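# Tuck chair under desk and park cart in bay

## Task

Slide the office chair fully under the desk so it finishes upright with every wheel on the floor; drive the utility cart into the yellow-taped bay so all four of its wheels sit inside the tape and none touch it; keep the desk roughly where it started, with its load still on top and nothing overhanging its edges; the robot must not tip over or be left leaning; at the end, release everything and back away.

## Robot and tools

ROBOT. One TidyBot++: a holonomic base (0.54 m long, 0.50 m wide, 0.38 m tall) on four driven casters, carrying a single seven-joint arm with a two-finger gripper. The arm's shoulder sits 0.12 m ahead of the base centre and 0.68 m above the floor. The arm starts folded with the hand pointing down, poking up to 0.08 m past the base front. Two cameras: base_camera (644x364, fixed low on the base front, looking ahead and down) and wrist_camera (fisheye, 644x476, looking along the hand).

FRAMES. All positions are in metres. Base frame: origin on the floor below the base centre, x ahead, y to the left, z up. The odometry frame is the base frame as it was when the scene began. base_odometry reports x, y and heading (rad, left positive, -3.142 to 3.142); it counts wheel turns, so slip shows up as travel and it drifts a few cm over many moves. base_tilt gives lean in degrees (forward and right positive).

move. One action per call; its parts start together.
- base: an object with any of translate_m (forward offset, -2 to 2 m), strafe_m (leftward offset, -2 to 2 m), rotate_rad (turn offset, counter-clockwise from above positive, -6.3 to 6.3). These are relative moves measured along the base's own axes at the moment the command begins, not places in odometry.
- joints: an object of absolute targets keyed joint_1_rad to joint_7_rad (radians) and gripper_pos (0 fully open to 1 fully closed; pad gap about 85 x (1 - gripper_pos) mm). joint_2_rad is limited to ±2.249, joint_4_rad to ±2.579, joint_6_rad to ±2.099; the others turn freely but take the shorter way, so send steps below half a turn. joint_1_rad positive turns the arm clockwise from above, the opposite sense to rotate_rad.
- target: one flat list of seven numbers [x, y, z, qw, qx, qy, qz], an absolute hand pose in the base frame (metres plus unit quaternion), same convention as the hand_pose line. The hand's z axis runs out along the fingers and the fingers close along its y axis. With target, joints may carry only gripper_pos. To fix a miss, add (wanted minus measured hand_pose) to the last target's x, y, z. To hold still afterwards, resend hand_target, not hand_pose.
- speeds: caps for this action only: translate_m and strafe_m 0.05 to 0.5 m/s, rotate_rad 0.1 to 1.57 rad/s. When translating and strafing together, put the cap under just one of them.
- cameras: list of base_camera, wrist_camera or all; [] for no images.
- blocking: true (default) returns once everything is at rest; false returns after about 0.5 s while motion continues.
A move with no action just reports state and pictures. Unknown keys make the call invalid; out-of-range values get it refused.

wait(seconds 0 to 10, cameras): lets time pass without new commands, then reports. stop(cameras): brakes all running motions. zoom_image(camera, region [x0, y0, x1, y1] pixels from top-left, at most 504x504): closer look at that camera's latest image. read_manual(section "licences"): licence texts only. finished_scene(scene: this scene's number): ends the scene; it cannot be undone.

RESULT LINES. move: "done" or the worst status. base_status, joint_status, hand_status: moving, done, off_target (stopped short, may still push), contact_stop or time_out (uncommanded stop; target dropped), not_followed (a self-collision check held back arm targets; also "joint command not followed", "pose unreachable", "cause:"), torque_fault, limit_stop_at_motor_heat. hand_pose is the point between the finger pads; hand_target is where the joint targets would put it. joint_positions in rad. motor_effort is percent of max torque, peak of the last action in brackets. on_its_own lists things the robot did unasked. pictures names the order of images. ARM HIT means the arm struck the base or itself. MOTOR HOT and OVER-TEMPERATURE FAULT warn of heating. For the gripper, done at 1 means nothing was caught; off_target means something stopped the fingers.

CALL ORDER. If a move or wait is refused, or an uncommanded stop or torque fault shows up, the rest of that reply's move, wait and finished_scene calls are skipped. Base commands count from the last reported position. The world keeps running while you think.

CAUTIONS. The arm neither slows nor steers around furniture and keeps pushing when blocked; a blocked base pushes hard until it times out. Driving or turning while the arm is snagged above about 0.6 m can tip the robot; so can reaching far out from folded over nearby furniture, or swinging a stretched arm sideways. Backing away or retracting the arm rights a lean. Avoid torque faults (joints 1-4 at 104.5 N m, 5-7 at 51.3 N m), which freeze the arm for 10 s. Held loads make the arm sag; never command a loaded joint to its current reading. Long holds or pushing at unreachable poses heat the motors. Avoid dropping things, releasing moving parts, slamming, hard hits, heavy shoves, and squeezing or twisting the gripper hard against something still resting on a surface. A brief external tug or nudge may happen. Push the chair and cart gently at low speed, keep the desk and its load undisturbed, then open the gripper and drive clear.

Each tool is called after "Call:" as a command line: name --argument value for each argument, lists and objects as JSON in quotes; but a table of rows of numbers goes row by row, as --pt "numbers of a row", without its own name.

## Session

Call:
move

Scene clock: 0.00 s.
base_odometry: x=+0.000 y=+0.000 heading=+0.000
base_tilt: forward=+0.4 right=-0.8
base_status: not commanded
joint_positions: joint_1_rad=+0.010 joint_2_rad=-0.397 joint_3_rad=+3.172 joint_4_rad=-2.534 joint_5_rad=-0.017 joint_6_rad=-0.894 joint_7_rad=+1.587 gripper_pos=+0.000
joint_status: not commanded
motor_effort: joint_1_rad=-1 joint_2_rad=-1 joint_3_rad=-1 joint_4_rad=+15 joint_5_rad=+0 joint_6_rad=+2 joint_7_rad=+0
hand_pose: x=+0.2564 y=+0.0012 z=+0.5920 quat_wxyz=(-0.011, +0.998, -0.016, +0.056) (m; base frame)
hand_target: x=+0.2572 y=+0.0012 z=+0.5925 quat_wxyz=(-0.011, +0.998, -0.016, +0.056) (m; base frame)
hand_status: not commanded
pictures: base_camera, wrist_camera
camera_calibration:
wrist_camera: T_world_to_cam=[[-0.066575, -0.996263, -0.0550209, 0.0567666], [-0.99515, 0.0703009, -0.0688128, 0.347432], [0.0724237, 0.0501728, -0.996111, 0.707786], [0, 0, 0, 1]] pos_world=[0.298266, -0.00338193, 0.732064]

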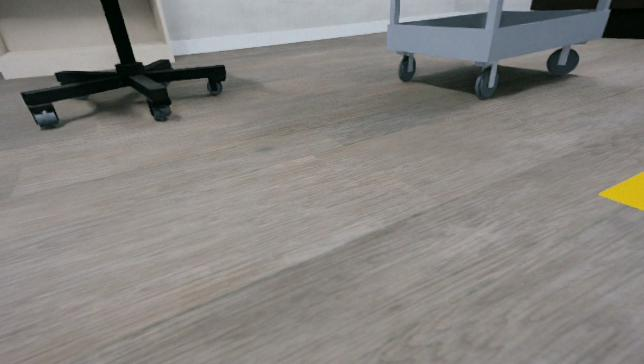

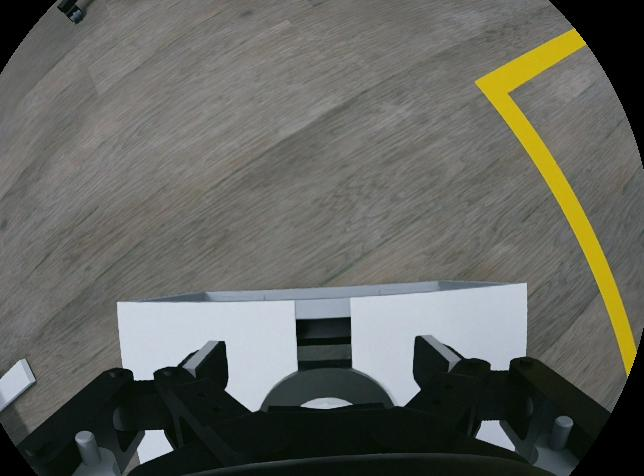

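Call:
move --joints '{"joint_6_rad":0.3}'

Call:
move --base '{"rotate_rad":1.0}'

Call:
move --base '{"rotate_rad":-2.0}'

Scene clock: 5.87 s.
move: done
base_odometry: x=+0.000 y=+0.000 heading=+0.000
base_tilt: forward=+0.4 right=-0.8
base_status: not commanded
joint_positions: joint_1_rad=+0.010 joint_2_rad=-0.397 joint_3_rad=+3.172 joint_4_rad=-2.535 joint_5_rad=-0.017 joint_6_rad=+0.272 joint_7_rad=+1.587 gripper_pos=+0.000
joint_status: all done
motor_effort: joint_1_rad=+0(1) joint_2_rad=-5(6) joint_3_rad=-1(1) joint_4_rad=+19(20) joint_5_rad=+0(1) joint_6_rad=+9(9) joint_7_rad=+0(1)
hand_pose: x=+0.5193 y=-0.0167 z=+0.8108 quat_wxyz=(+0.008, +0.803, -0.020, +0.596) (m; base frame)
hand_target: x=+0.5222 y=-0.0171 z=+0.8203 quat_wxyz=(+0.009, +0.794, -0.020, +0.608) (m; base frame)
hand_status: not commanded
pictures: base_camera, wrist_camera
camera_calibration:
wrist_camera: T_world_to_cam=[[-0.0276659, -0.99808, -0.0554233, 0.0484909], [-0.326803, 0.0614287, -0.943094, 0.987088], [0.944688, -0.00797901, -0.327875, -0.0881279], [0, 0, 0, 1]] pos_world=[0.407178, -0.0129409, 0.90471]

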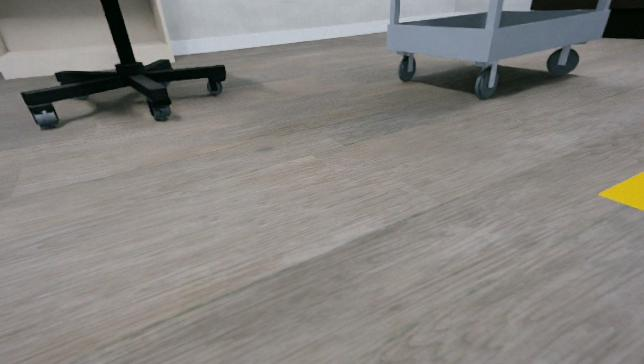

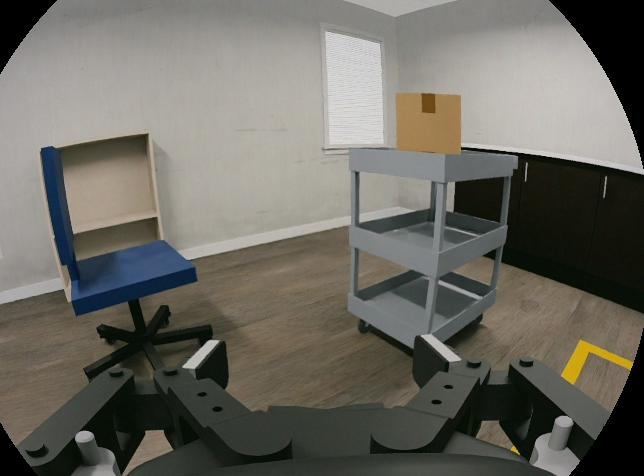

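Scene clock: 7.77 s.
move: done
base_odometry: x=+0.000 y=+0.000 heading=+1.000
base_tilt: forward=+0.4 right=-0.7
base_status: done
joint_positions: joint_1_rad=+0.010 joint_2_rad=-0.397 joint_3_rad=+3.172 joint_4_rad=-2.535 joint_5_rad=-0.017 joint_6_rad=+0.273 joint_7_rad=+1.587 gripper_pos=+0.000
joint_status: not commanded
motor_effort: joint_1_rad=-1(2) joint_2_rad=-5(6) joint_3_rad=-1(2) joint_4_rad=+19(20) joint_5_rad=+0(1) joint_6_rad=+9(9) joint_7_rad=+1(1)
hand_pose: x=+0.5194 y=-0.0168 z=+0.8110 quat_wxyz=(+0.008, +0.803, -0.020, +0.596) (m; base frame)
hand_target: x=+0.5222 y=-0.0171 z=+0.8203 quat_wxyz=(+0.009, +0.794, -0.020, +0.608) (m; base frame)
hand_status: not commanded
pictures: base_camera, wrist_camera
camera_calibration:
wrist_camera: T_world_to_cam=[[-0.0276514, -0.998081, -0.055414, 0.0484793], [-0.326343, 0.0614112, -0.943254, 0.987131], [0.944847, -0.00799832, -0.327415, -0.0885775], [0, 0, 0, 1]] pos_world=[0.407176, -0.0129431, 0.9048]

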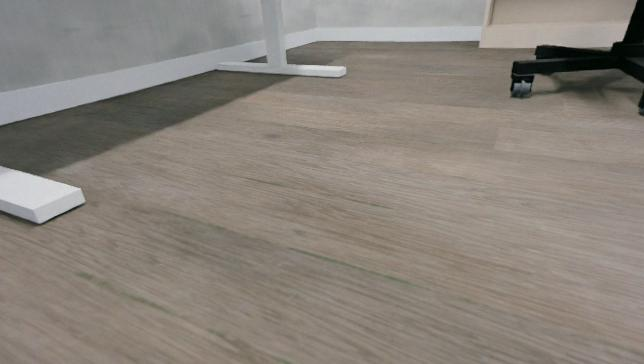

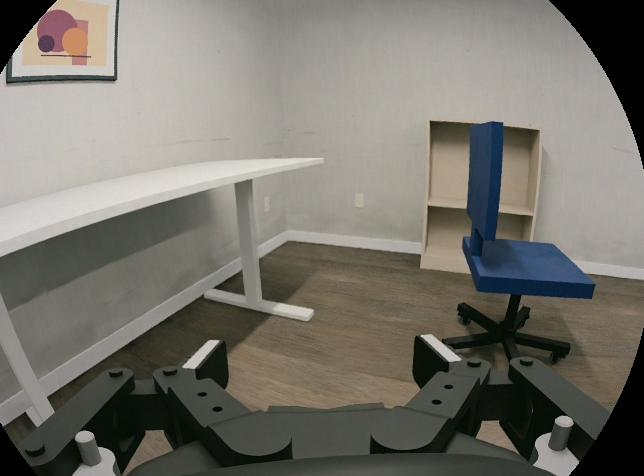

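Scene clock: 10.47 s.
move: done
base_odometry: x=+0.000 y=+0.000 heading=-1.000
base_tilt: forward=+0.4 right=-0.8
base_status: done
joint_positions: joint_1_rad=+0.010 joint_2_rad=-0.397 joint_3_rad=+3.172 joint_4_rad=-2.535 joint_5_rad=-0.017 joint_6_rad=+0.273 joint_7_rad=+1.587 gripper_pos=+0.000
joint_status: not commanded
motor_effort: joint_1_rad=-1(2) joint_2_rad=-5(6) joint_3_rad=-1(2) joint_4_rad=+20(20) joint_5_rad=-1(1) joint_6_rad=+9(9) joint_7_rad=+0(1)
hand_pose: x=+0.5194 y=-0.0167 z=+0.8112 quat_wxyz=(+0.008, +0.803, -0.020, +0.596) (m; base frame)
hand_target: x=+0.5222 y=-0.0171 z=+0.8203 quat_wxyz=(+0.009, +0.794, -0.020, +0.608) (m; base frame)
hand_status: not commanded
pictures: base_camera, wrist_camera
camera_calibration:
wrist_camera: T_world_to_cam=[[-0.0276058, -0.998082, -0.0554035, 0.0484627], [-0.325828, 0.061382, -0.943434, 0.987178], [0.945026, -0.00799225, -0.326898, -0.0890835], [0, 0, 0, 1]] pos_world=[0.407174, -0.0129372, 0.904902]

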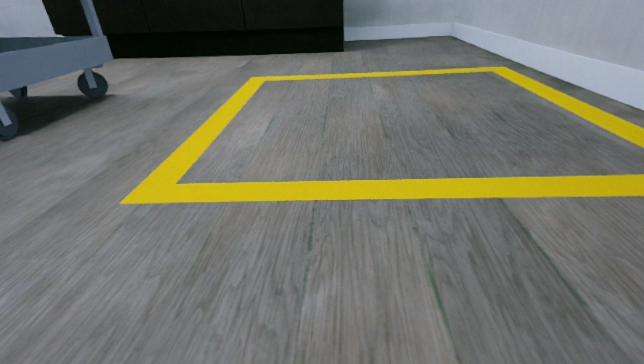

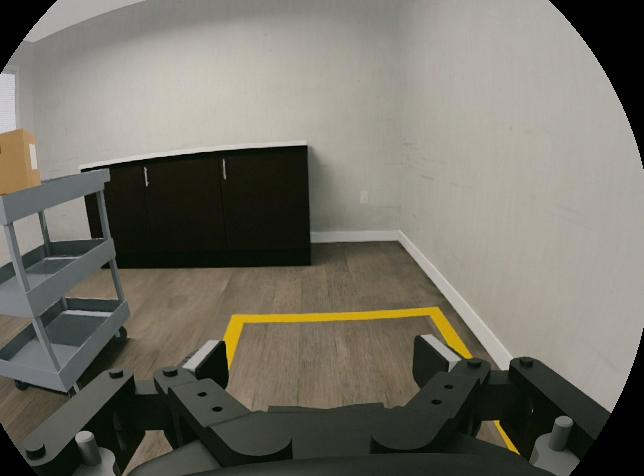

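Call:
move --base '{"rotate_rad":0.5}'

Call:
zoom_image --camera "wrist_camera" --region '[150, 60, 500, 400]'

Call:
zoom_image --camera "base_camera" --region '[140, 0, 500, 150]'

Scene clock: 27.47 s.
move: done
base_odometry: x=+0.000 y=+0.000 heading=-0.501
base_tilt: forward=+0.4 right=-0.7
base_status: done
joint_positions: joint_1_rad=+0.010 joint_2_rad=-0.397 joint_3_rad=+3.172 joint_4_rad=-2.535 joint_5_rad=-0.017 joint_6_rad=+0.273 joint_7_rad=+1.587 gripper_pos=+0.000
joint_status: not commanded
motor_effort: joint_1_rad=-1(2) joint_2_rad=-5(6) joint_3_rad=-1(2) joint_4_rad=+19(20) joint_5_rad=-1(1) joint_6_rad=+9(9) joint_7_rad=+0(0)
hand_pose: x=+0.5194 y=-0.0167 z=+0.8112 quat_wxyz=(+0.008, +0.803, -0.020, +0.596) (m; base frame)
hand_target: x=+0.5222 y=-0.0171 z=+0.8203 quat_wxyz=(+0.009, +0.794, -0.020, +0.608) (m; base frame)
hand_status: not commanded
pictures: base_camera, wrist_camera
camera_calibration:
wrist_camera: T_world_to_cam=[[-0.0276058, -0.998082, -0.0554035, 0.0484627], [-0.325828, 0.061382, -0.943434, 0.987178], [0.945026, -0.00799225, -0.326898, -0.0890835], [0, 0, 0, 1]] pos_world=[0.407174, -0.0129372, 0.904902]

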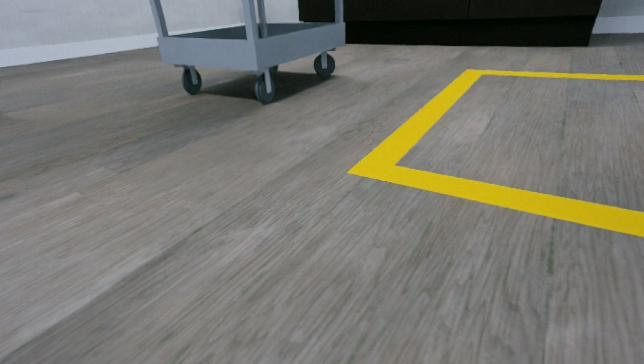

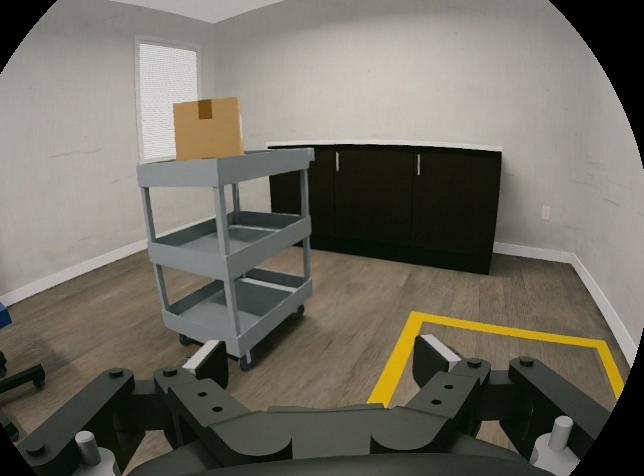

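Scaled by 1.440.

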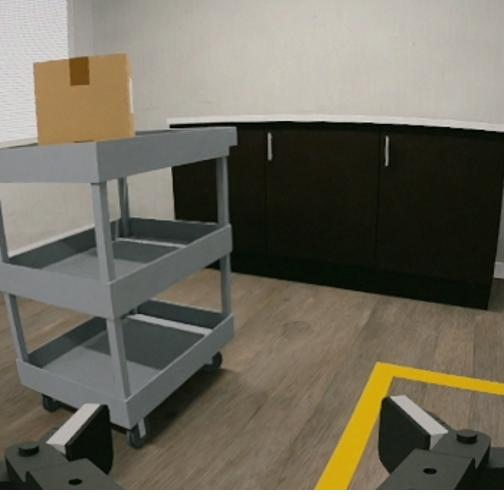

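Scaled by 1.400.

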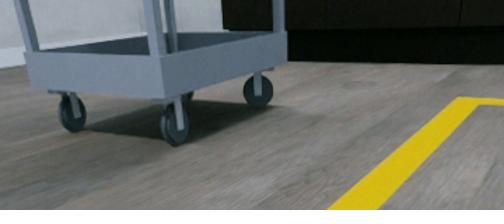

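Call:
move --base '{"translate_m":0.12,"strafe_m":0.45,"rotate_rad":0.99}'

Call:
move --target '[0.5, 0, 0.72, 0.5, 0.5, 0.5, 0.5]'

Scene clock: 63.07 s.
move: done
base_odometry: x=+0.322 y=+0.337 heading=+0.489
base_tilt: forward=+0.4 right=-0.7
base_status: done
joint_positions: joint_1_rad=+0.010 joint_2_rad=-0.397 joint_3_rad=+3.172 joint_4_rad=-2.535 joint_5_rad=-0.017 joint_6_rad=+0.275 joint_7_rad=+1.587 gripper_pos=+0.000
joint_status: not commanded
motor_effort: joint_1_rad=-1(2) joint_2_rad=-5(9) joint_3_rad=+0(4) joint_4_rad=+20(20) joint_5_rad=+0(2) joint_6_rad=+9(9) joint_7_rad=+0(1)
hand_pose: x=+0.5196 y=-0.0168 z=+0.8113 quat_wxyz=(+0.009, +0.802, -0.020, +0.596) (m; base frame)
hand_target: x=+0.5222 y=-0.0171 z=+0.8203 quat_wxyz=(+0.009, +0.794, -0.020, +0.608) (m; base frame)
hand_status: not commanded
pictures: base_camera, wrist_camera
camera_calibration:
wrist_camera: T_world_to_cam=[[-0.0277909, -0.998076, -0.0554247, 0.0484896], [-0.325078, 0.0614561, -0.943688, 0.98723], [0.945279, -0.00820855, -0.326161, -0.0899398], [0, 0, 0, 1]] pos_world=[0.407293, -0.0130133, 0.90499]

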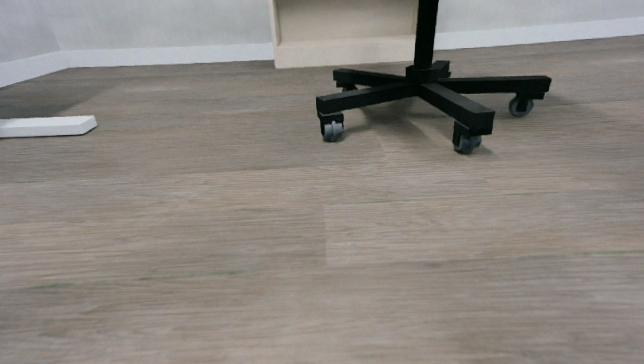

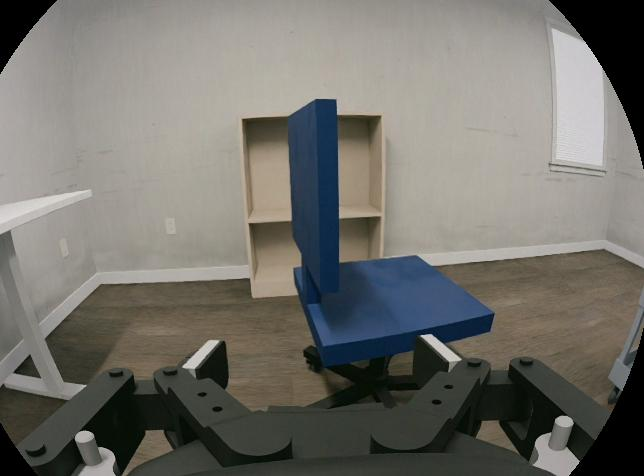

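Scene clock: 73.53 s.
move: time_out
base_odometry: x=+0.322 y=+0.337 heading=+0.489
base_tilt: forward=+0.4 right=-0.8
base_status: not commanded
joint_positions: joint_1_rad=-1.452 joint_2_rad=+0.630 joint_3_rad=+3.295 joint_4_rad=-2.578 joint_5_rad=-0.666 joint_6_rad=+1.774 joint_7_rad=+2.924 gripper_pos=+0.000
joint_status: not commanded
motor_effort: joint_1_rad=-1(6) joint_2_rad=-26(32) joint_3_rad=+1(3) joint_4_rad=+3(19) joint_5_rad=+0(4) joint_6_rad=+9(11) joint_7_rad=+0(1)
hand_pose: x=+0.4069 y=+0.4144 z=+0.7729 quat_wxyz=(+0.297, +0.300, +0.553, +0.718) (m; base frame)
hand_target: x=+0.4082 y=+0.4134 z=+0.7733 quat_wxyz=(+0.299, +0.301, +0.553, +0.717) (m; base frame)
hand_status: time_out (0.428 m and 41.8 deg from the pose sent, 0.095 m and 92.2 deg at the start; a joint's target at an end of its range on 300 of 300 steps)
pictures: base_camera, wrist_camera
camera_calibration:
wrist_camera: T_world_to_cam=[[-0.0484811, -0.225514, 0.973033, -0.632946], [0.614676, -0.774598, -0.148898, 0.237616], [0.787288, 0.590881, 0.176172, -0.564669], [0, 0, 0, 1]] pos_world=[0.267814, 0.374971, 0.750737]

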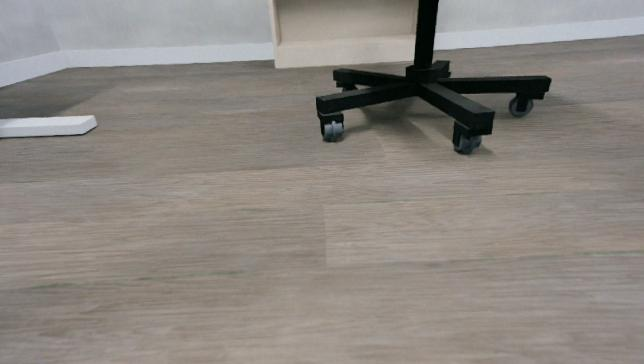

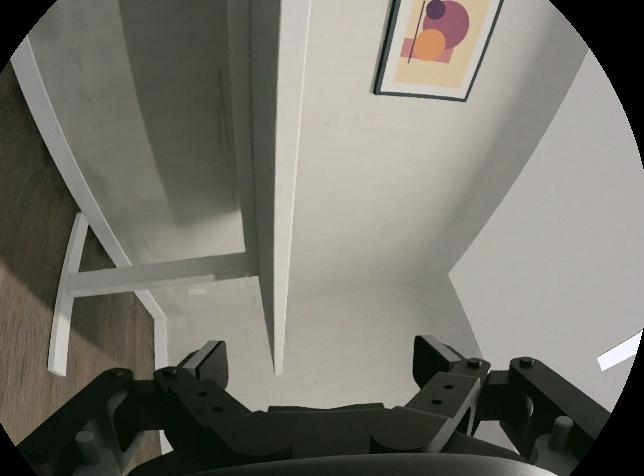

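Call:
move --joints '{"joint_1_rad":0.0,"joint_2_rad":0.487,"joint_3_rad":3.14,"joint_4_rad":-2.41,"joint_5_rad":0,"joint_6_rad":1.33,"joint_7_rad":1.57}' --base '{"rotate_rad":0.14,"strafe_m":-0.12,"translate_m":0.01}'

Scene clock: 88.33 s.
move: done
base_odometry: x=+0.387 y=+0.236 heading=+0.630
base_tilt: forward=+0.4 right=-0.7
base_status: done
joint_positions: joint_1_rad=-0.015 joint_2_rad=+0.513 joint_3_rad=+3.165 joint_4_rad=-2.426 joint_5_rad=-0.053 joint_6_rad=+1.374 joint_7_rad=+1.618 gripper_pos=+0.000
joint_status: all done
motor_effort: joint_1_rad=+0(3) joint_2_rad=-29(29) joint_3_rad=-1(4) joint_4_rad=+9(10) joint_5_rad=+0(3) joint_6_rad=+9(10) joint_7_rad=+0(2)
hand_pose: x=+0.6999 y=-0.0174 z=+0.7424 quat_wxyz=(+0.037, +0.705, -0.003, +0.708) (m; base frame)
hand_target: x=+0.7033 y=+0.0021 z=+0.7498 quat_wxyz=(-0.001, +0.706, +0.000, +0.708) (m; base frame)
hand_status: not commanded
pictures: base_camera, wrist_camera
camera_calibration:
wrist_camera: T_world_to_cam=[[-0.0303939, -0.999494, 0.00939886, 0.00281863], [-0.0353137, -0.00832357, -0.999342, 0.818151], [0.998914, -0.0307058, -0.0350428, -0.536872], [0, 0, 0, 1]] pos_world=[0.565267, -0.00685794, 0.798772]

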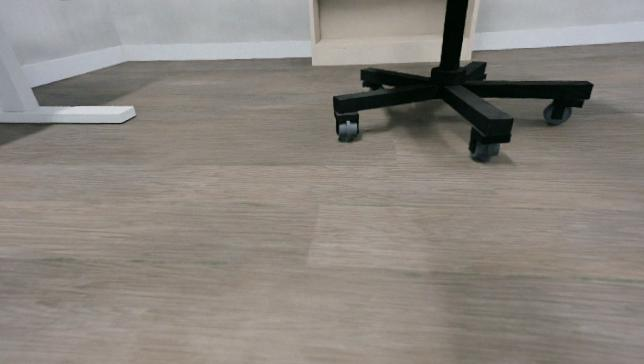

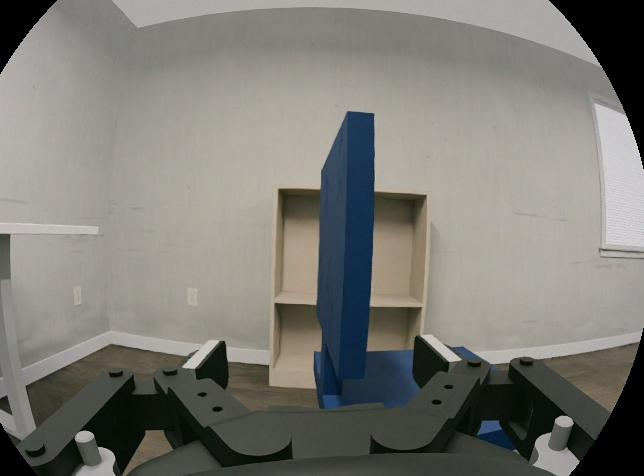

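Call:
move --base '{"rotate_rad":0.04,"strafe_m":-0.09,"translate_m":0.22}'

Scene clock: 95.33 s.
move: done
base_odometry: x=+0.618 y=+0.292 heading=+0.670
base_tilt: forward=+0.4 right=-0.7
base_status: done
joint_positions: joint_1_rad=-0.009 joint_2_rad=+0.506 joint_3_rad=+3.156 joint_4_rad=-2.418 joint_5_rad=-0.045 joint_6_rad=+1.370 joint_7_rad=+1.616 gripper_pos=+0.000
joint_status: not commanded
motor_effort: joint_1_rad=+0(3) joint_2_rad=-28(30) joint_3_rad=-1(2) joint_4_rad=+9(10) joint_5_rad=+0(2) joint_6_rad=+9(9) joint_7_rad=+0(0)
hand_pose: x=+0.7020 y=-0.0138 z=+0.7481 quat_wxyz=(+0.032, +0.701, -0.002, +0.712) (m; base frame)
hand_target: x=+0.7033 y=+0.0021 z=+0.7498 quat_wxyz=(-0.001, +0.706, +0.000, +0.708) (m; base frame)
hand_status: not commanded
pictures: base_camera, wrist_camera
camera_calibration:
wrist_camera: T_world_to_cam=[[-0.0201155, -0.999789, 0.0041457, 0.00310642], [-0.0240285, -0.0036619, -0.999705, 0.816378], [0.999509, -0.0202092, -0.0239497, -0.547303], [0, 0, 0, 1]] pos_world=[0.566713, -0.00496528, 0.803016]

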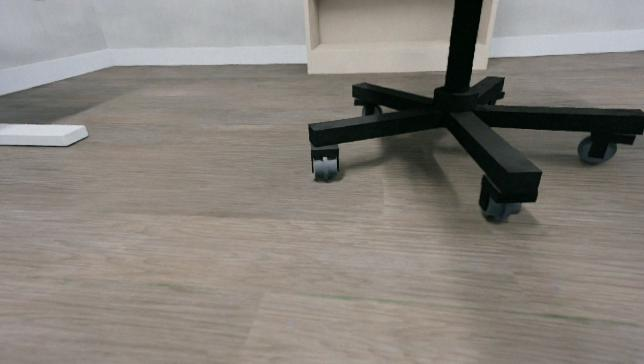

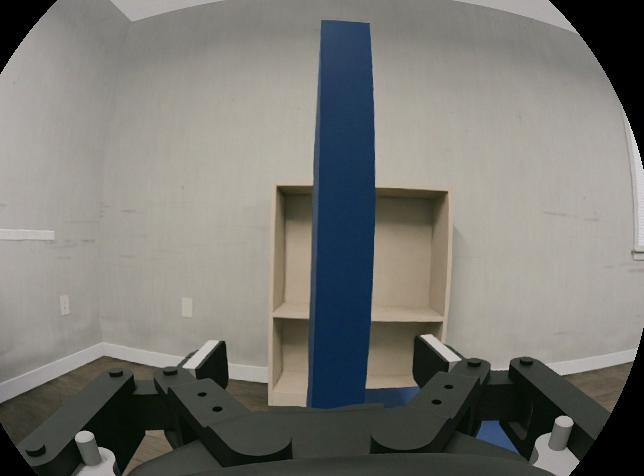

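Call:
move --base '{"strafe_m":-0.018,"translate_m":0.14}' --speeds '{"translate_m":0.15}'

Call:
move --joints '{"gripper_pos":0.6}'

Call:
move --joints '{"gripper_pos":1}'

Scene clock: 100.37 s.
move: done
base_odometry: x=+0.739 y=+0.365 heading=+0.669
base_tilt: forward=+0.4 right=-0.8
base_status: done
joint_positions: joint_1_rad=-0.009 joint_2_rad=+0.503 joint_3_rad=+3.156 joint_4_rad=-2.416 joint_5_rad=-0.045 joint_6_rad=+1.370 joint_7_rad=+1.616 gripper_pos=+0.000
joint_status: not commanded
motor_effort: joint_1_rad=-1(2) joint_2_rad=-29(30) joint_3_rad=-1(2) joint_4_rad=+10(10) joint_5_rad=+0(1) joint_6_rad=+9(10) joint_7_rad=+0(0)
hand_pose: x=+0.7023 y=-0.0138 z=+0.7504 quat_wxyz=(+0.032, +0.699, -0.002, +0.714) (m; base frame)
hand_target: x=+0.7033 y=+0.0021 z=+0.7498 quat_wxyz=(-0.001, +0.706, +0.000, +0.708) (m; base frame)
hand_status: not commanded
pictures: base_camera, wrist_camera
camera_calibration:
wrist_camera: T_world_to_cam=[[-0.020059, -0.999791, 0.00396459, 0.0032191], [-0.0197253, -0.00356887, -0.999799, 0.815738], [0.999604, -0.0201331, -0.0196496, -0.550856], [0, 0, 0, 1]] pos_world=[0.566793, -0.00496077, 0.804738]

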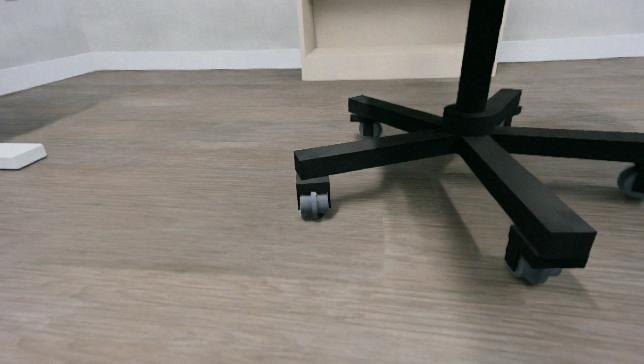

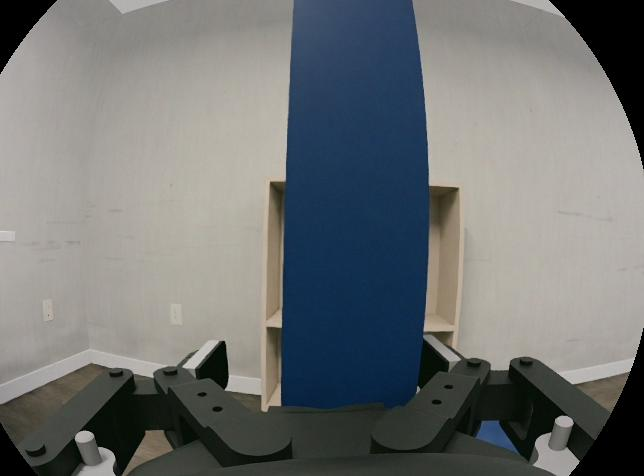

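Scene clock: 101.30 s.
move: off_target
base_odometry: x=+0.739 y=+0.365 heading=+0.669
base_tilt: forward=+0.4 right=-0.7
base_status: not commanded
joint_positions: joint_1_rad=-0.002 joint_2_rad=+0.500 joint_3_rad=+3.148 joint_4_rad=-2.422 joint_5_rad=-0.040 joint_6_rad=+1.369 joint_7_rad=+1.582 gripper_pos=+0.555
joint_status: gripper_pos off_target (ended at +0.555, target +0.600)
motor_effort: joint_1_rad=+1(5) joint_2_rad=-28(29) joint_3_rad=+1(5) joint_4_rad=+11(16) joint_5_rad=+2(8) joint_6_rad=+8(9) joint_7_rad=+3(5)
hand_pose: x=+0.7002 y=-0.0129 z=+0.7500 quat_wxyz=(+0.017, +0.700, -0.013, +0.713) (m; base frame)
hand_target: x=+0.7033 y=+0.0021 z=+0.7498 quat_wxyz=(-0.001, +0.706, +0.000, +0.708) (m; base frame)
hand_status: not commanded
pictures: base_camera, wrist_camera
camera_calibration:
wrist_camera: T_world_to_cam=[[-0.0152914, -0.999324, -0.0334357, 0.0288157], [-0.0212917, 0.0337574, -0.999203, 0.816423], [0.999656, -0.0145673, -0.0217935, -0.547017], [0, 0, 0, 1]] pos_world=[0.564653, -0.00673263, 0.804815]

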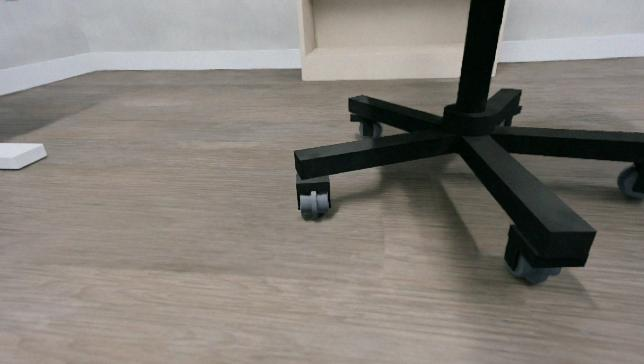

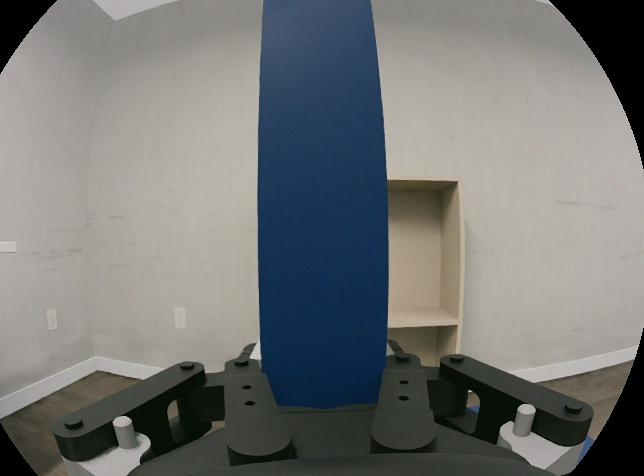

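Scene clock: 102.07 s.
move: off_target
base_odometry: x=+0.739 y=+0.365 heading=+0.669
base_tilt: forward=+0.4 right=-0.7
base_status: not commanded
joint_positions: joint_1_rad=-0.002 joint_2_rad=+0.500 joint_3_rad=+3.147 joint_4_rad=-2.422 joint_5_rad=-0.040 joint_6_rad=+1.369 joint_7_rad=+1.582 gripper_pos=+0.555
joint_status: gripper_pos off_target (ended at +0.555, target +1.000)
motor_effort: joint_1_rad=-1(2) joint_2_rad=-27(28) joint_3_rad=-1(1) joint_4_rad=+11(12) joint_5_rad=+2(3) joint_6_rad=+8(8) joint_7_rad=+3(3)
hand_pose: x=+0.7001 y=-0.0127 z=+0.7500 quat_wxyz=(+0.017, +0.700, -0.013, +0.713) (m; base frame)
hand_target: x=+0.7033 y=+0.0021 z=+0.7498 quat_wxyz=(-0.001, +0.706, +0.000, +0.708) (m; base frame)
hand_status: not commanded
pictures: base_camera, wrist_camera
camera_calibration:
wrist_camera: T_world_to_cam=[[-0.0149723, -0.999324, -0.0335619, 0.028864], [-0.0213321, 0.0338773, -0.999198, 0.816432], [0.99966, -0.0142444, -0.0218249, -0.546982], [0, 0, 0, 1]] pos_world=[0.564645, -0.00660546, 0.804808]

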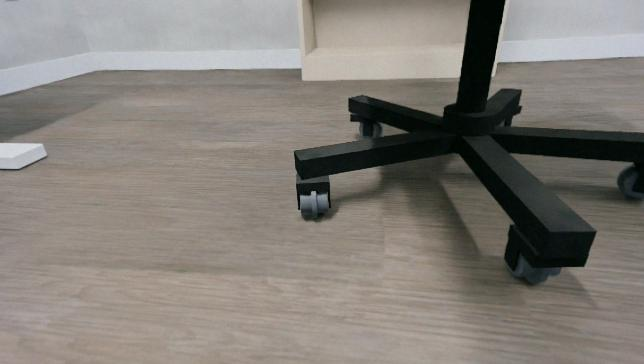

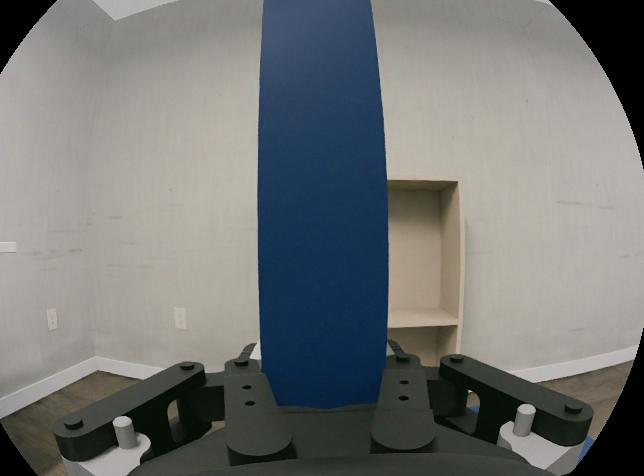

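Call:
move --base '{"translate_m":-0.393,"strafe_m":-0.32,"rotate_rad":0.73}' --speeds '{"translate_m":0.15,"rotate_rad":0.22}'

Scene clock: 124.17 s.
move: done
base_odometry: x=+0.629 y=-0.130 heading=+1.400
base_tilt: forward=+0.4 right=-0.8
base_status: done
joint_positions: joint_1_rad=-0.012 joint_2_rad=+0.493 joint_3_rad=+3.139 joint_4_rad=-2.415 joint_5_rad=-0.024 joint_6_rad=+1.347 joint_7_rad=+1.573 gripper_pos=+0.568
joint_status: not commanded
motor_effort: joint_1_rad=+3(14) joint_2_rad=-27(36) joint_3_rad=+1(10) joint_4_rad=+10(12) joint_5_rad=-2(13) joint_6_rad=+7(13) joint_7_rad=+2(6)
hand_pose: x=+0.7020 y=+0.0023 z=+0.7496 quat_wxyz=(+0.002, +0.704, -0.005, +0.710) (m; base frame)
hand_target: x=+0.7033 y=+0.0021 z=+0.7498 quat_wxyz=(-0.001, +0.706, +0.000, +0.708) (m; base frame)
hand_status: not commanded
pictures: base_camera, wrist_camera
camera_calibration:
wrist_camera: T_world_to_cam=[[0.018486, -0.998891, -0.0432948, 0.0276882], [-0.0315448, 0.0426979, -0.99859, 0.822196], [0.999331, 0.0198256, -0.0307205, -0.541828], [0, 0, 0, 1]] pos_world=[0.56689, 0.00329355, 0.80559]

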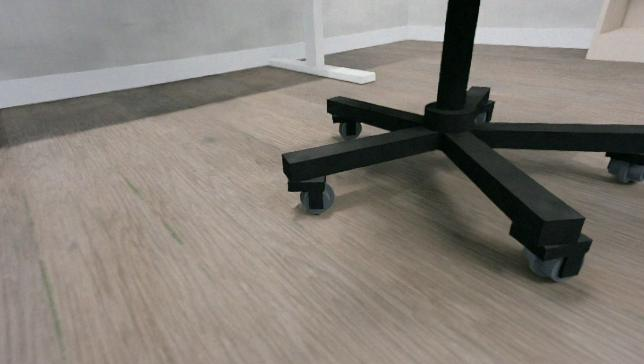

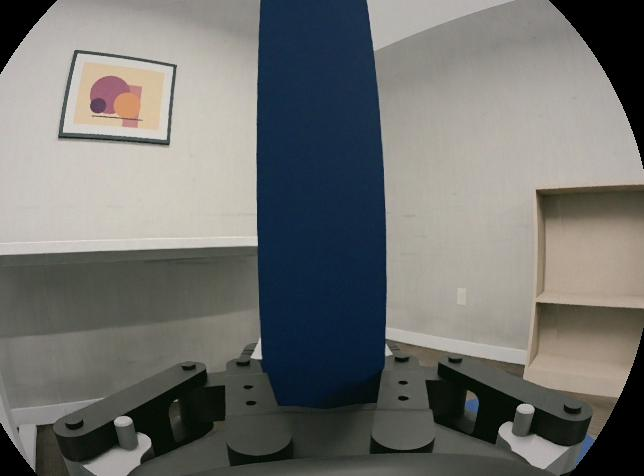

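Call:
move --base '{"translate_m":-0.033,"strafe_m":-0.28,"rotate_rad":0.8}' --speeds '{"translate_m":0.1,"rotate_rad":0.27}' --cameras '["base_camera"]'

Call:
move --base '{"translate_m":0.003,"strafe_m":-0.794,"rotate_rad":0.75}' --speeds '{"translate_m":0.2,"rotate_rad":0.2}'

Call:
move --base '{"translate_m":-0.07,"strafe_m":-0.696,"rotate_rad":0.7}' --speeds '{"translate_m":0.2,"rotate_rad":0.2}'

Scene clock: 133.97 s.
move: done
base_odometry: x=+0.899 y=-0.210 heading=+2.199
base_tilt: forward=+0.4 right=-0.7
base_status: done
joint_positions: joint_1_rad=+0.043 joint_2_rad=+0.493 joint_3_rad=+3.182 joint_4_rad=-2.413 joint_5_rad=-0.089 joint_6_rad=+1.343 joint_7_rad=+1.570 gripper_pos=+0.570
joint_status: not commanded
motor_effort: joint_1_rad=-7(21) joint_2_rad=-25(34) joint_3_rad=-6(16) joint_4_rad=+11(12) joint_5_rad=+8(23) joint_6_rad=+6(14) joint_7_rad=+1(6)
hand_pose: x=+0.6982 y=-0.0700 z=+0.7494 quat_wxyz=(+0.058, +0.701, -0.059, +0.708) (m; base frame)
hand_target: x=+0.7033 y=+0.0021 z=+0.7498 quat_wxyz=(-0.001, +0.706, +0.000, +0.708) (m; base frame)
hand_status: not commanded
pictures: base_camera

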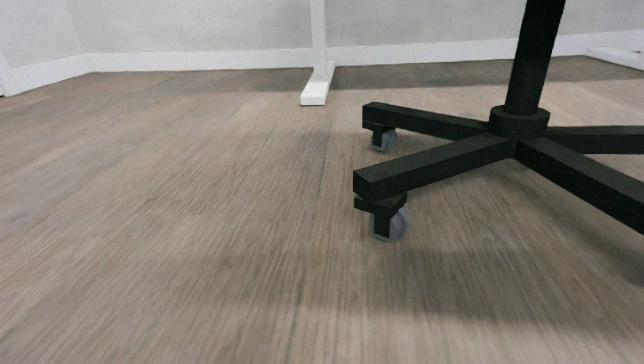

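Scene clock: 138.63 s.
move: done
base_odometry: x=+1.540 y=+0.259 heading=+2.949
base_tilt: forward=+0.4 right=-0.7
base_status: done
joint_positions: joint_1_rad=+0.002 joint_2_rad=+0.499 joint_3_rad=+3.145 joint_4_rad=-2.398 joint_5_rad=-0.013 joint_6_rad=+1.338 joint_7_rad=+1.570 gripper_pos=+0.571
joint_status: not commanded
motor_effort: joint_1_rad=-1(13) joint_2_rad=-30(35) joint_3_rad=-1(11) joint_4_rad=+8(15) joint_5_rad=-1(17) joint_6_rad=+11(14) joint_7_rad=+2(5)
hand_pose: x=+0.7078 y=-0.0054 z=+0.7500 quat_wxyz=(+0.005, +0.703, -0.007, +0.711) (m; base frame)
hand_target: x=+0.7033 y=+0.0021 z=+0.7498 quat_wxyz=(-0.001, +0.706, +0.000, +0.708) (m; base frame)
hand_status: not commanded
pictures: base_camera, wrist_camera
camera_calibration:
wrist_camera: T_world_to_cam=[[0.0099646, -0.999098, -0.0412734, 0.024444], [-0.028482, 0.0409751, -0.998754, 0.821051], [0.999545, 0.0111277, -0.028048, -0.549634], [0, 0, 0, 1]] pos_world=[0.572526, -0.00310455, 0.805621]

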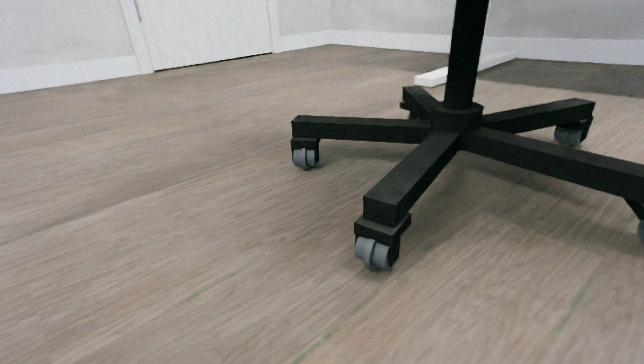

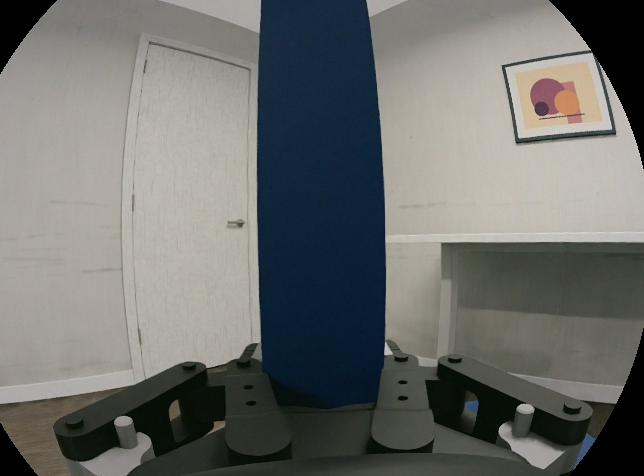

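Scene clock: 142.87 s.
move: done
base_odometry: x=+1.742 y=+0.929 heading=-2.633
base_tilt: forward=+0.4 right=-0.7
base_status: done
joint_positions: joint_1_rad=-0.015 joint_2_rad=+0.499 joint_3_rad=+3.136 joint_4_rad=-2.397 joint_5_rad=+0.004 joint_6_rad=+1.336 joint_7_rad=+1.570 gripper_pos=+0.571
joint_status: not commanded
motor_effort: joint_1_rad=+4(6) joint_2_rad=-29(35) joint_3_rad=+2(6) joint_4_rad=+7(12) joint_5_rad=-4(8) joint_6_rad=+9(14) joint_7_rad=+2(4)
hand_pose: x=+0.7079 y=+0.0139 z=+0.7498 quat_wxyz=(-0.009, +0.703, +0.007, +0.711) (m; base frame)
hand_target: x=+0.7033 y=+0.0021 z=+0.7498 quat_wxyz=(-0.001, +0.706, +0.000, +0.708) (m; base frame)
hand_status: not commanded
pictures: base_camera, wrist_camera
camera_calibration:
wrist_camera: T_world_to_cam=[[0.0506256, -0.99786, -0.0413771, 0.0149422], [-0.031223, 0.0398287, -0.998719, 0.822019], [0.99823, 0.0518526, -0.0291399, -0.548767], [0, 0, 0, 1]] pos_world=[0.572705, 0.0106253, 0.805593]

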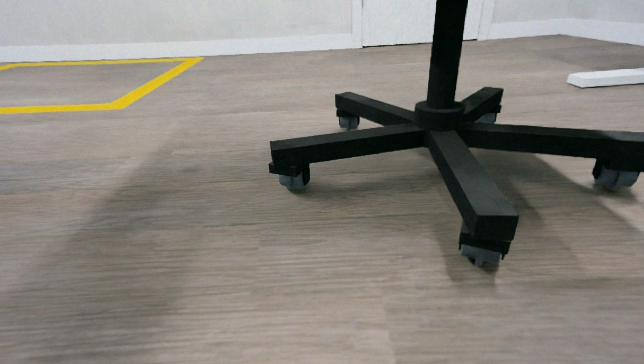

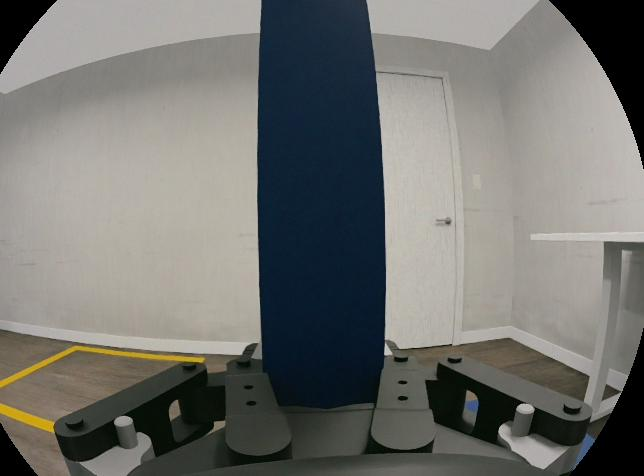

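Call:
move --base '{"strafe_m":-0.36}' --speeds '{"strafe_m":0.15}'

Call:
move --joints '{"gripper_pos":0}' --cameras '["wrist_camera"]'

Call:
move --base '{"translate_m":-0.35}'

Scene clock: 156.57 s.
move: done
base_odometry: x=+1.567 y=+1.243 heading=-2.633
base_tilt: forward=+0.4 right=-0.7
base_status: done
joint_positions: joint_1_rad=-0.035 joint_2_rad=+0.494 joint_3_rad=+3.098 joint_4_rad=-2.408 joint_5_rad=+0.072 joint_6_rad=+1.338 joint_7_rad=+1.570 gripper_pos=+0.572
joint_status: not commanded
motor_effort: joint_1_rad=+4(27) joint_2_rad=-32(33) joint_3_rad=+3(19) joint_4_rad=+7(15) joint_5_rad=-5(27) joint_6_rad=+11(12) joint_7_rad=+3(4)
hand_pose: x=+0.6999 y=+0.0645 z=+0.7500 quat_wxyz=(-0.052, +0.702, +0.049, +0.708) (m; base frame)
hand_target: x=+0.7033 y=+0.0021 z=+0.7498 quat_wxyz=(-0.001, +0.706, +0.000, +0.708) (m; base frame)
hand_status: not commanded
pictures: base_camera, wrist_camera
camera_calibration:
wrist_camera: T_world_to_cam=[[0.169698, -0.984561, -0.0429126, -0.0172441], [-0.038305, 0.0369215, -0.998584, 0.82498], [0.984751, 0.171102, -0.0314481, -0.539983], [0, 0, 0, 1]] pos_world=[0.566277, 0.0449547, 0.80609]

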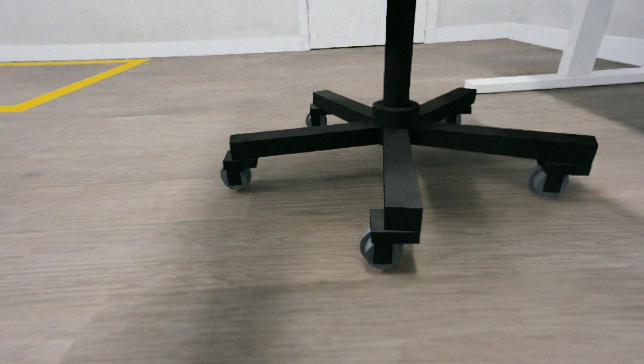

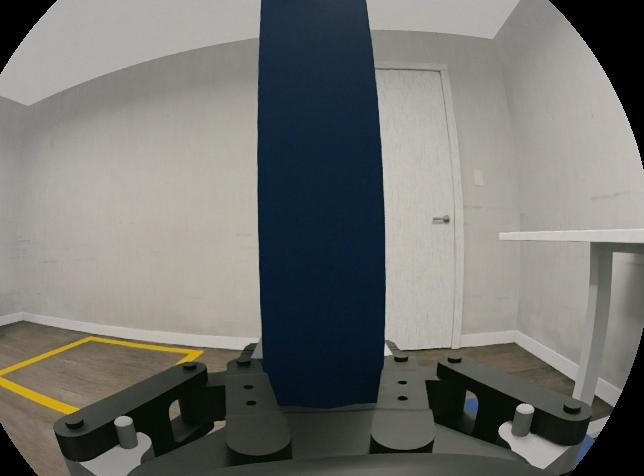

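Scene clock: 157.67 s.
move: done
base_odometry: x=+1.567 y=+1.243 heading=-2.633
base_tilt: forward=+0.4 right=-0.7
base_status: not commanded
joint_positions: joint_1_rad=-0.016 joint_2_rad=+0.493 joint_3_rad=+3.116 joint_4_rad=-2.408 joint_5_rad=+0.046 joint_6_rad=+1.338 joint_7_rad=+1.570 gripper_pos=+0.000
joint_status: all done
motor_effort: joint_1_rad=+0(4) joint_2_rad=-28(33) joint_3_rad=-1(3) joint_4_rad=+9(10) joint_5_rad=+0(6) joint_6_rad=+9(11) joint_7_rad=+0(4)
hand_pose: x=+0.7026 y=+0.0368 z=+0.7500 quat_wxyz=(-0.030, +0.704, +0.029, +0.709) (m; base frame)
hand_target: x=+0.7033 y=+0.0021 z=+0.7498 quat_wxyz=(-0.001, +0.706, +0.000, +0.708) (m; base frame)
hand_status: not commanded
pictures: wrist_camera
camera_calibration:
wrist_camera: T_world_to_cam=[[0.109834, -0.993124, -0.0405051, -0.00436463], [-0.0360676, 0.0367426, -0.998674, 0.824588], [0.993295, 0.111149, -0.031784, -0.541406], [0, 0, 0, 1]] pos_world=[0.567997, 0.0255446, 0.806109]

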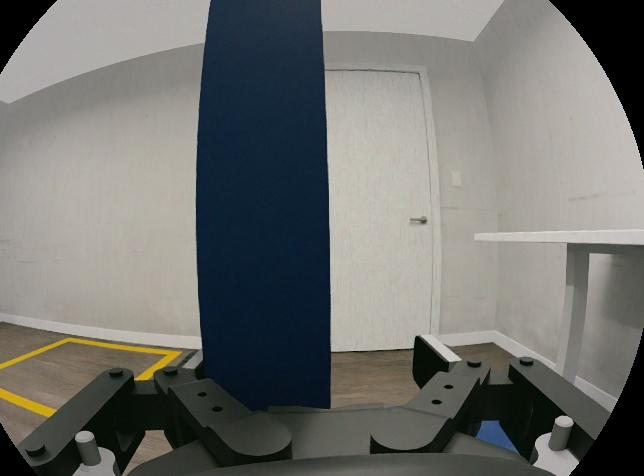

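Scene clock: 159.60 s.
move: done
base_odometry: x=+1.872 y=+1.414 heading=-2.633
base_tilt: forward=+0.4 right=-0.7
base_status: done
joint_positions: joint_1_rad=-0.015 joint_2_rad=+0.492 joint_3_rad=+3.117 joint_4_rad=-2.412 joint_5_rad=+0.046 joint_6_rad=+1.338 joint_7_rad=+1.570 gripper_pos=+0.000
joint_status: not commanded
motor_effort: joint_1_rad=+0(1) joint_2_rad=-28(32) joint_3_rad=-2(2) joint_4_rad=+9(11) joint_5_rad=+1(1) joint_6_rad=+9(10) joint_7_rad=+0(1)
hand_pose: x=+0.7016 y=+0.0356 z=+0.7490 quat_wxyz=(-0.029, +0.705, +0.028, +0.708) (m; base frame)
hand_target: x=+0.7033 y=+0.0021 z=+0.7498 quat_wxyz=(-0.001, +0.706, +0.000, +0.708) (m; base frame)
hand_status: not commanded
pictures: base_camera, wrist_camera
camera_calibration:
wrist_camera: T_world_to_cam=[[0.107632, -0.993376, -0.0402347, -0.00416297], [-0.038741, 0.0362484, -0.998592, 0.825464], [0.993436, 0.109039, -0.0345829, -0.538265], [0, 0, 0, 1]] pos_world=[0.567159, 0.0246346, 0.805519]

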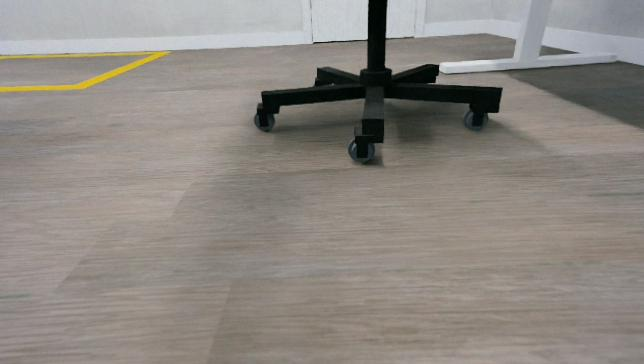

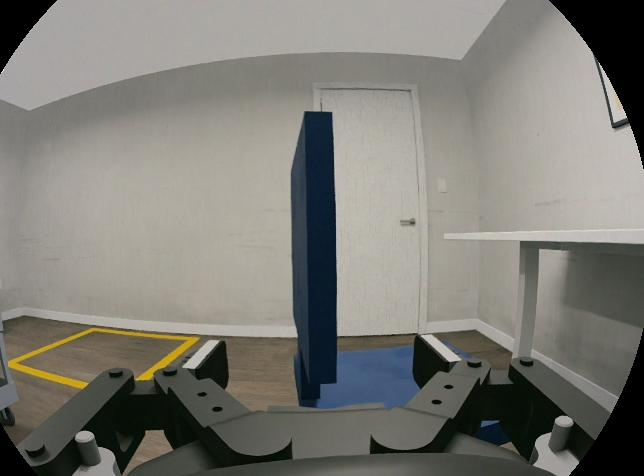

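Call:
move --base '{"translate_m":0.15}' --cameras '[]'

Call:
move --base '{"translate_m":0.17,"strafe_m":1.6,"rotate_rad":0.04}' --joints '{"joint_2_rad":-0.397,"joint_3_rad":3.14,"joint_4_rad":-2.53,"joint_5_rad":0,"joint_6_rad":0.3,"joint_7_rad":1.57}'

Scene clock: 173.80 s.
move: done
base_odometry: x=+1.741 y=+1.341 heading=-2.634
base_tilt: forward=+0.4 right=-0.8
base_status: done
joint_positions: joint_1_rad=-0.013 joint_2_rad=+0.492 joint_3_rad=+3.118 joint_4_rad=-2.411 joint_5_rad=+0.045 joint_6_rad=+1.338 joint_7_rad=+1.570 gripper_pos=+0.000
joint_status: not commanded
motor_effort: joint_1_rad=-1(2) joint_2_rad=-28(30) joint_3_rad=-1(2) joint_4_rad=+9(11) joint_5_rad=+0(1) joint_6_rad=+9(9) joint_7_rad=+0(1)
hand_pose: x=+0.7021 y=+0.0340 z=+0.7492 quat_wxyz=(-0.028, +0.704, +0.027, +0.709) (m; base frame)
hand_target: x=+0.7033 y=+0.0021 z=+0.7498 quat_wxyz=(-0.001, +0.706, +0.000, +0.708) (m; base frame)
hand_status: not commanded
pictures: none
No camera images: "cameras" was empty.

Scene clock: 178.13 s.
move: done
base_odometry: x=+2.370 y=-0.140 heading=-2.594
base_tilt: forward=+0.4 right=-0.7
base_status: done
joint_positions: joint_1_rad=+0.000 joint_2_rad=-0.379 joint_3_rad=+3.126 joint_4_rad=-2.522 joint_5_rad=+0.042 joint_6_rad=+0.343 joint_7_rad=+1.570 gripper_pos=+0.000
joint_status: all done
motor_effort: joint_1_rad=-1(4) joint_2_rad=-6(29) joint_3_rad=+0(4) joint_4_rad=+19(21) joint_5_rad=+0(3) joint_6_rad=+9(10) joint_7_rad=+0(1)
hand_pose: x=+0.5304 y=+0.0127 z=+0.8318 quat_wxyz=(+0.004, +0.783, +0.027, +0.622) (m; base frame)
hand_target: x=+0.5229 y=+0.0020 z=+0.8216 quat_wxyz=(+0.000, +0.793, +0.000, +0.609) (m; base frame)
hand_status: not commanded
pictures: base_camera, wrist_camera
camera_calibration:
wrist_camera: T_world_to_cam=[[0.0548555, -0.998488, -0.00348077, -0.00758103], [-0.266922, -0.0113049, -0.963652, 0.994919], [0.962156, 0.0537907, -0.267138, -0.152121], [0, 0, 0, 1]] pos_world=[0.412345, 0.0118606, 0.918092]

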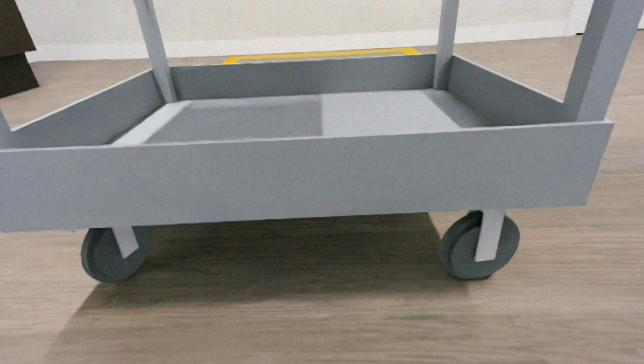

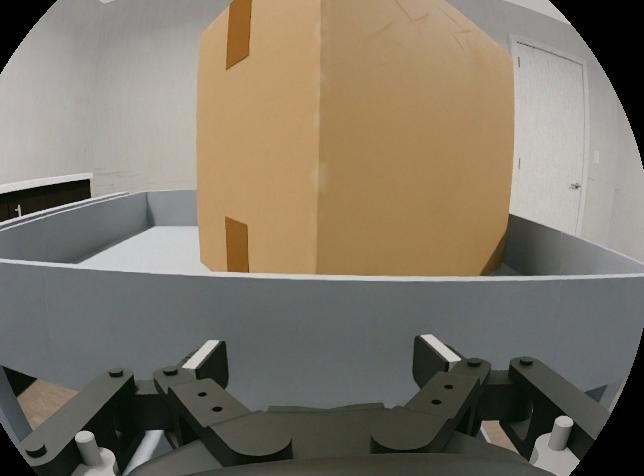

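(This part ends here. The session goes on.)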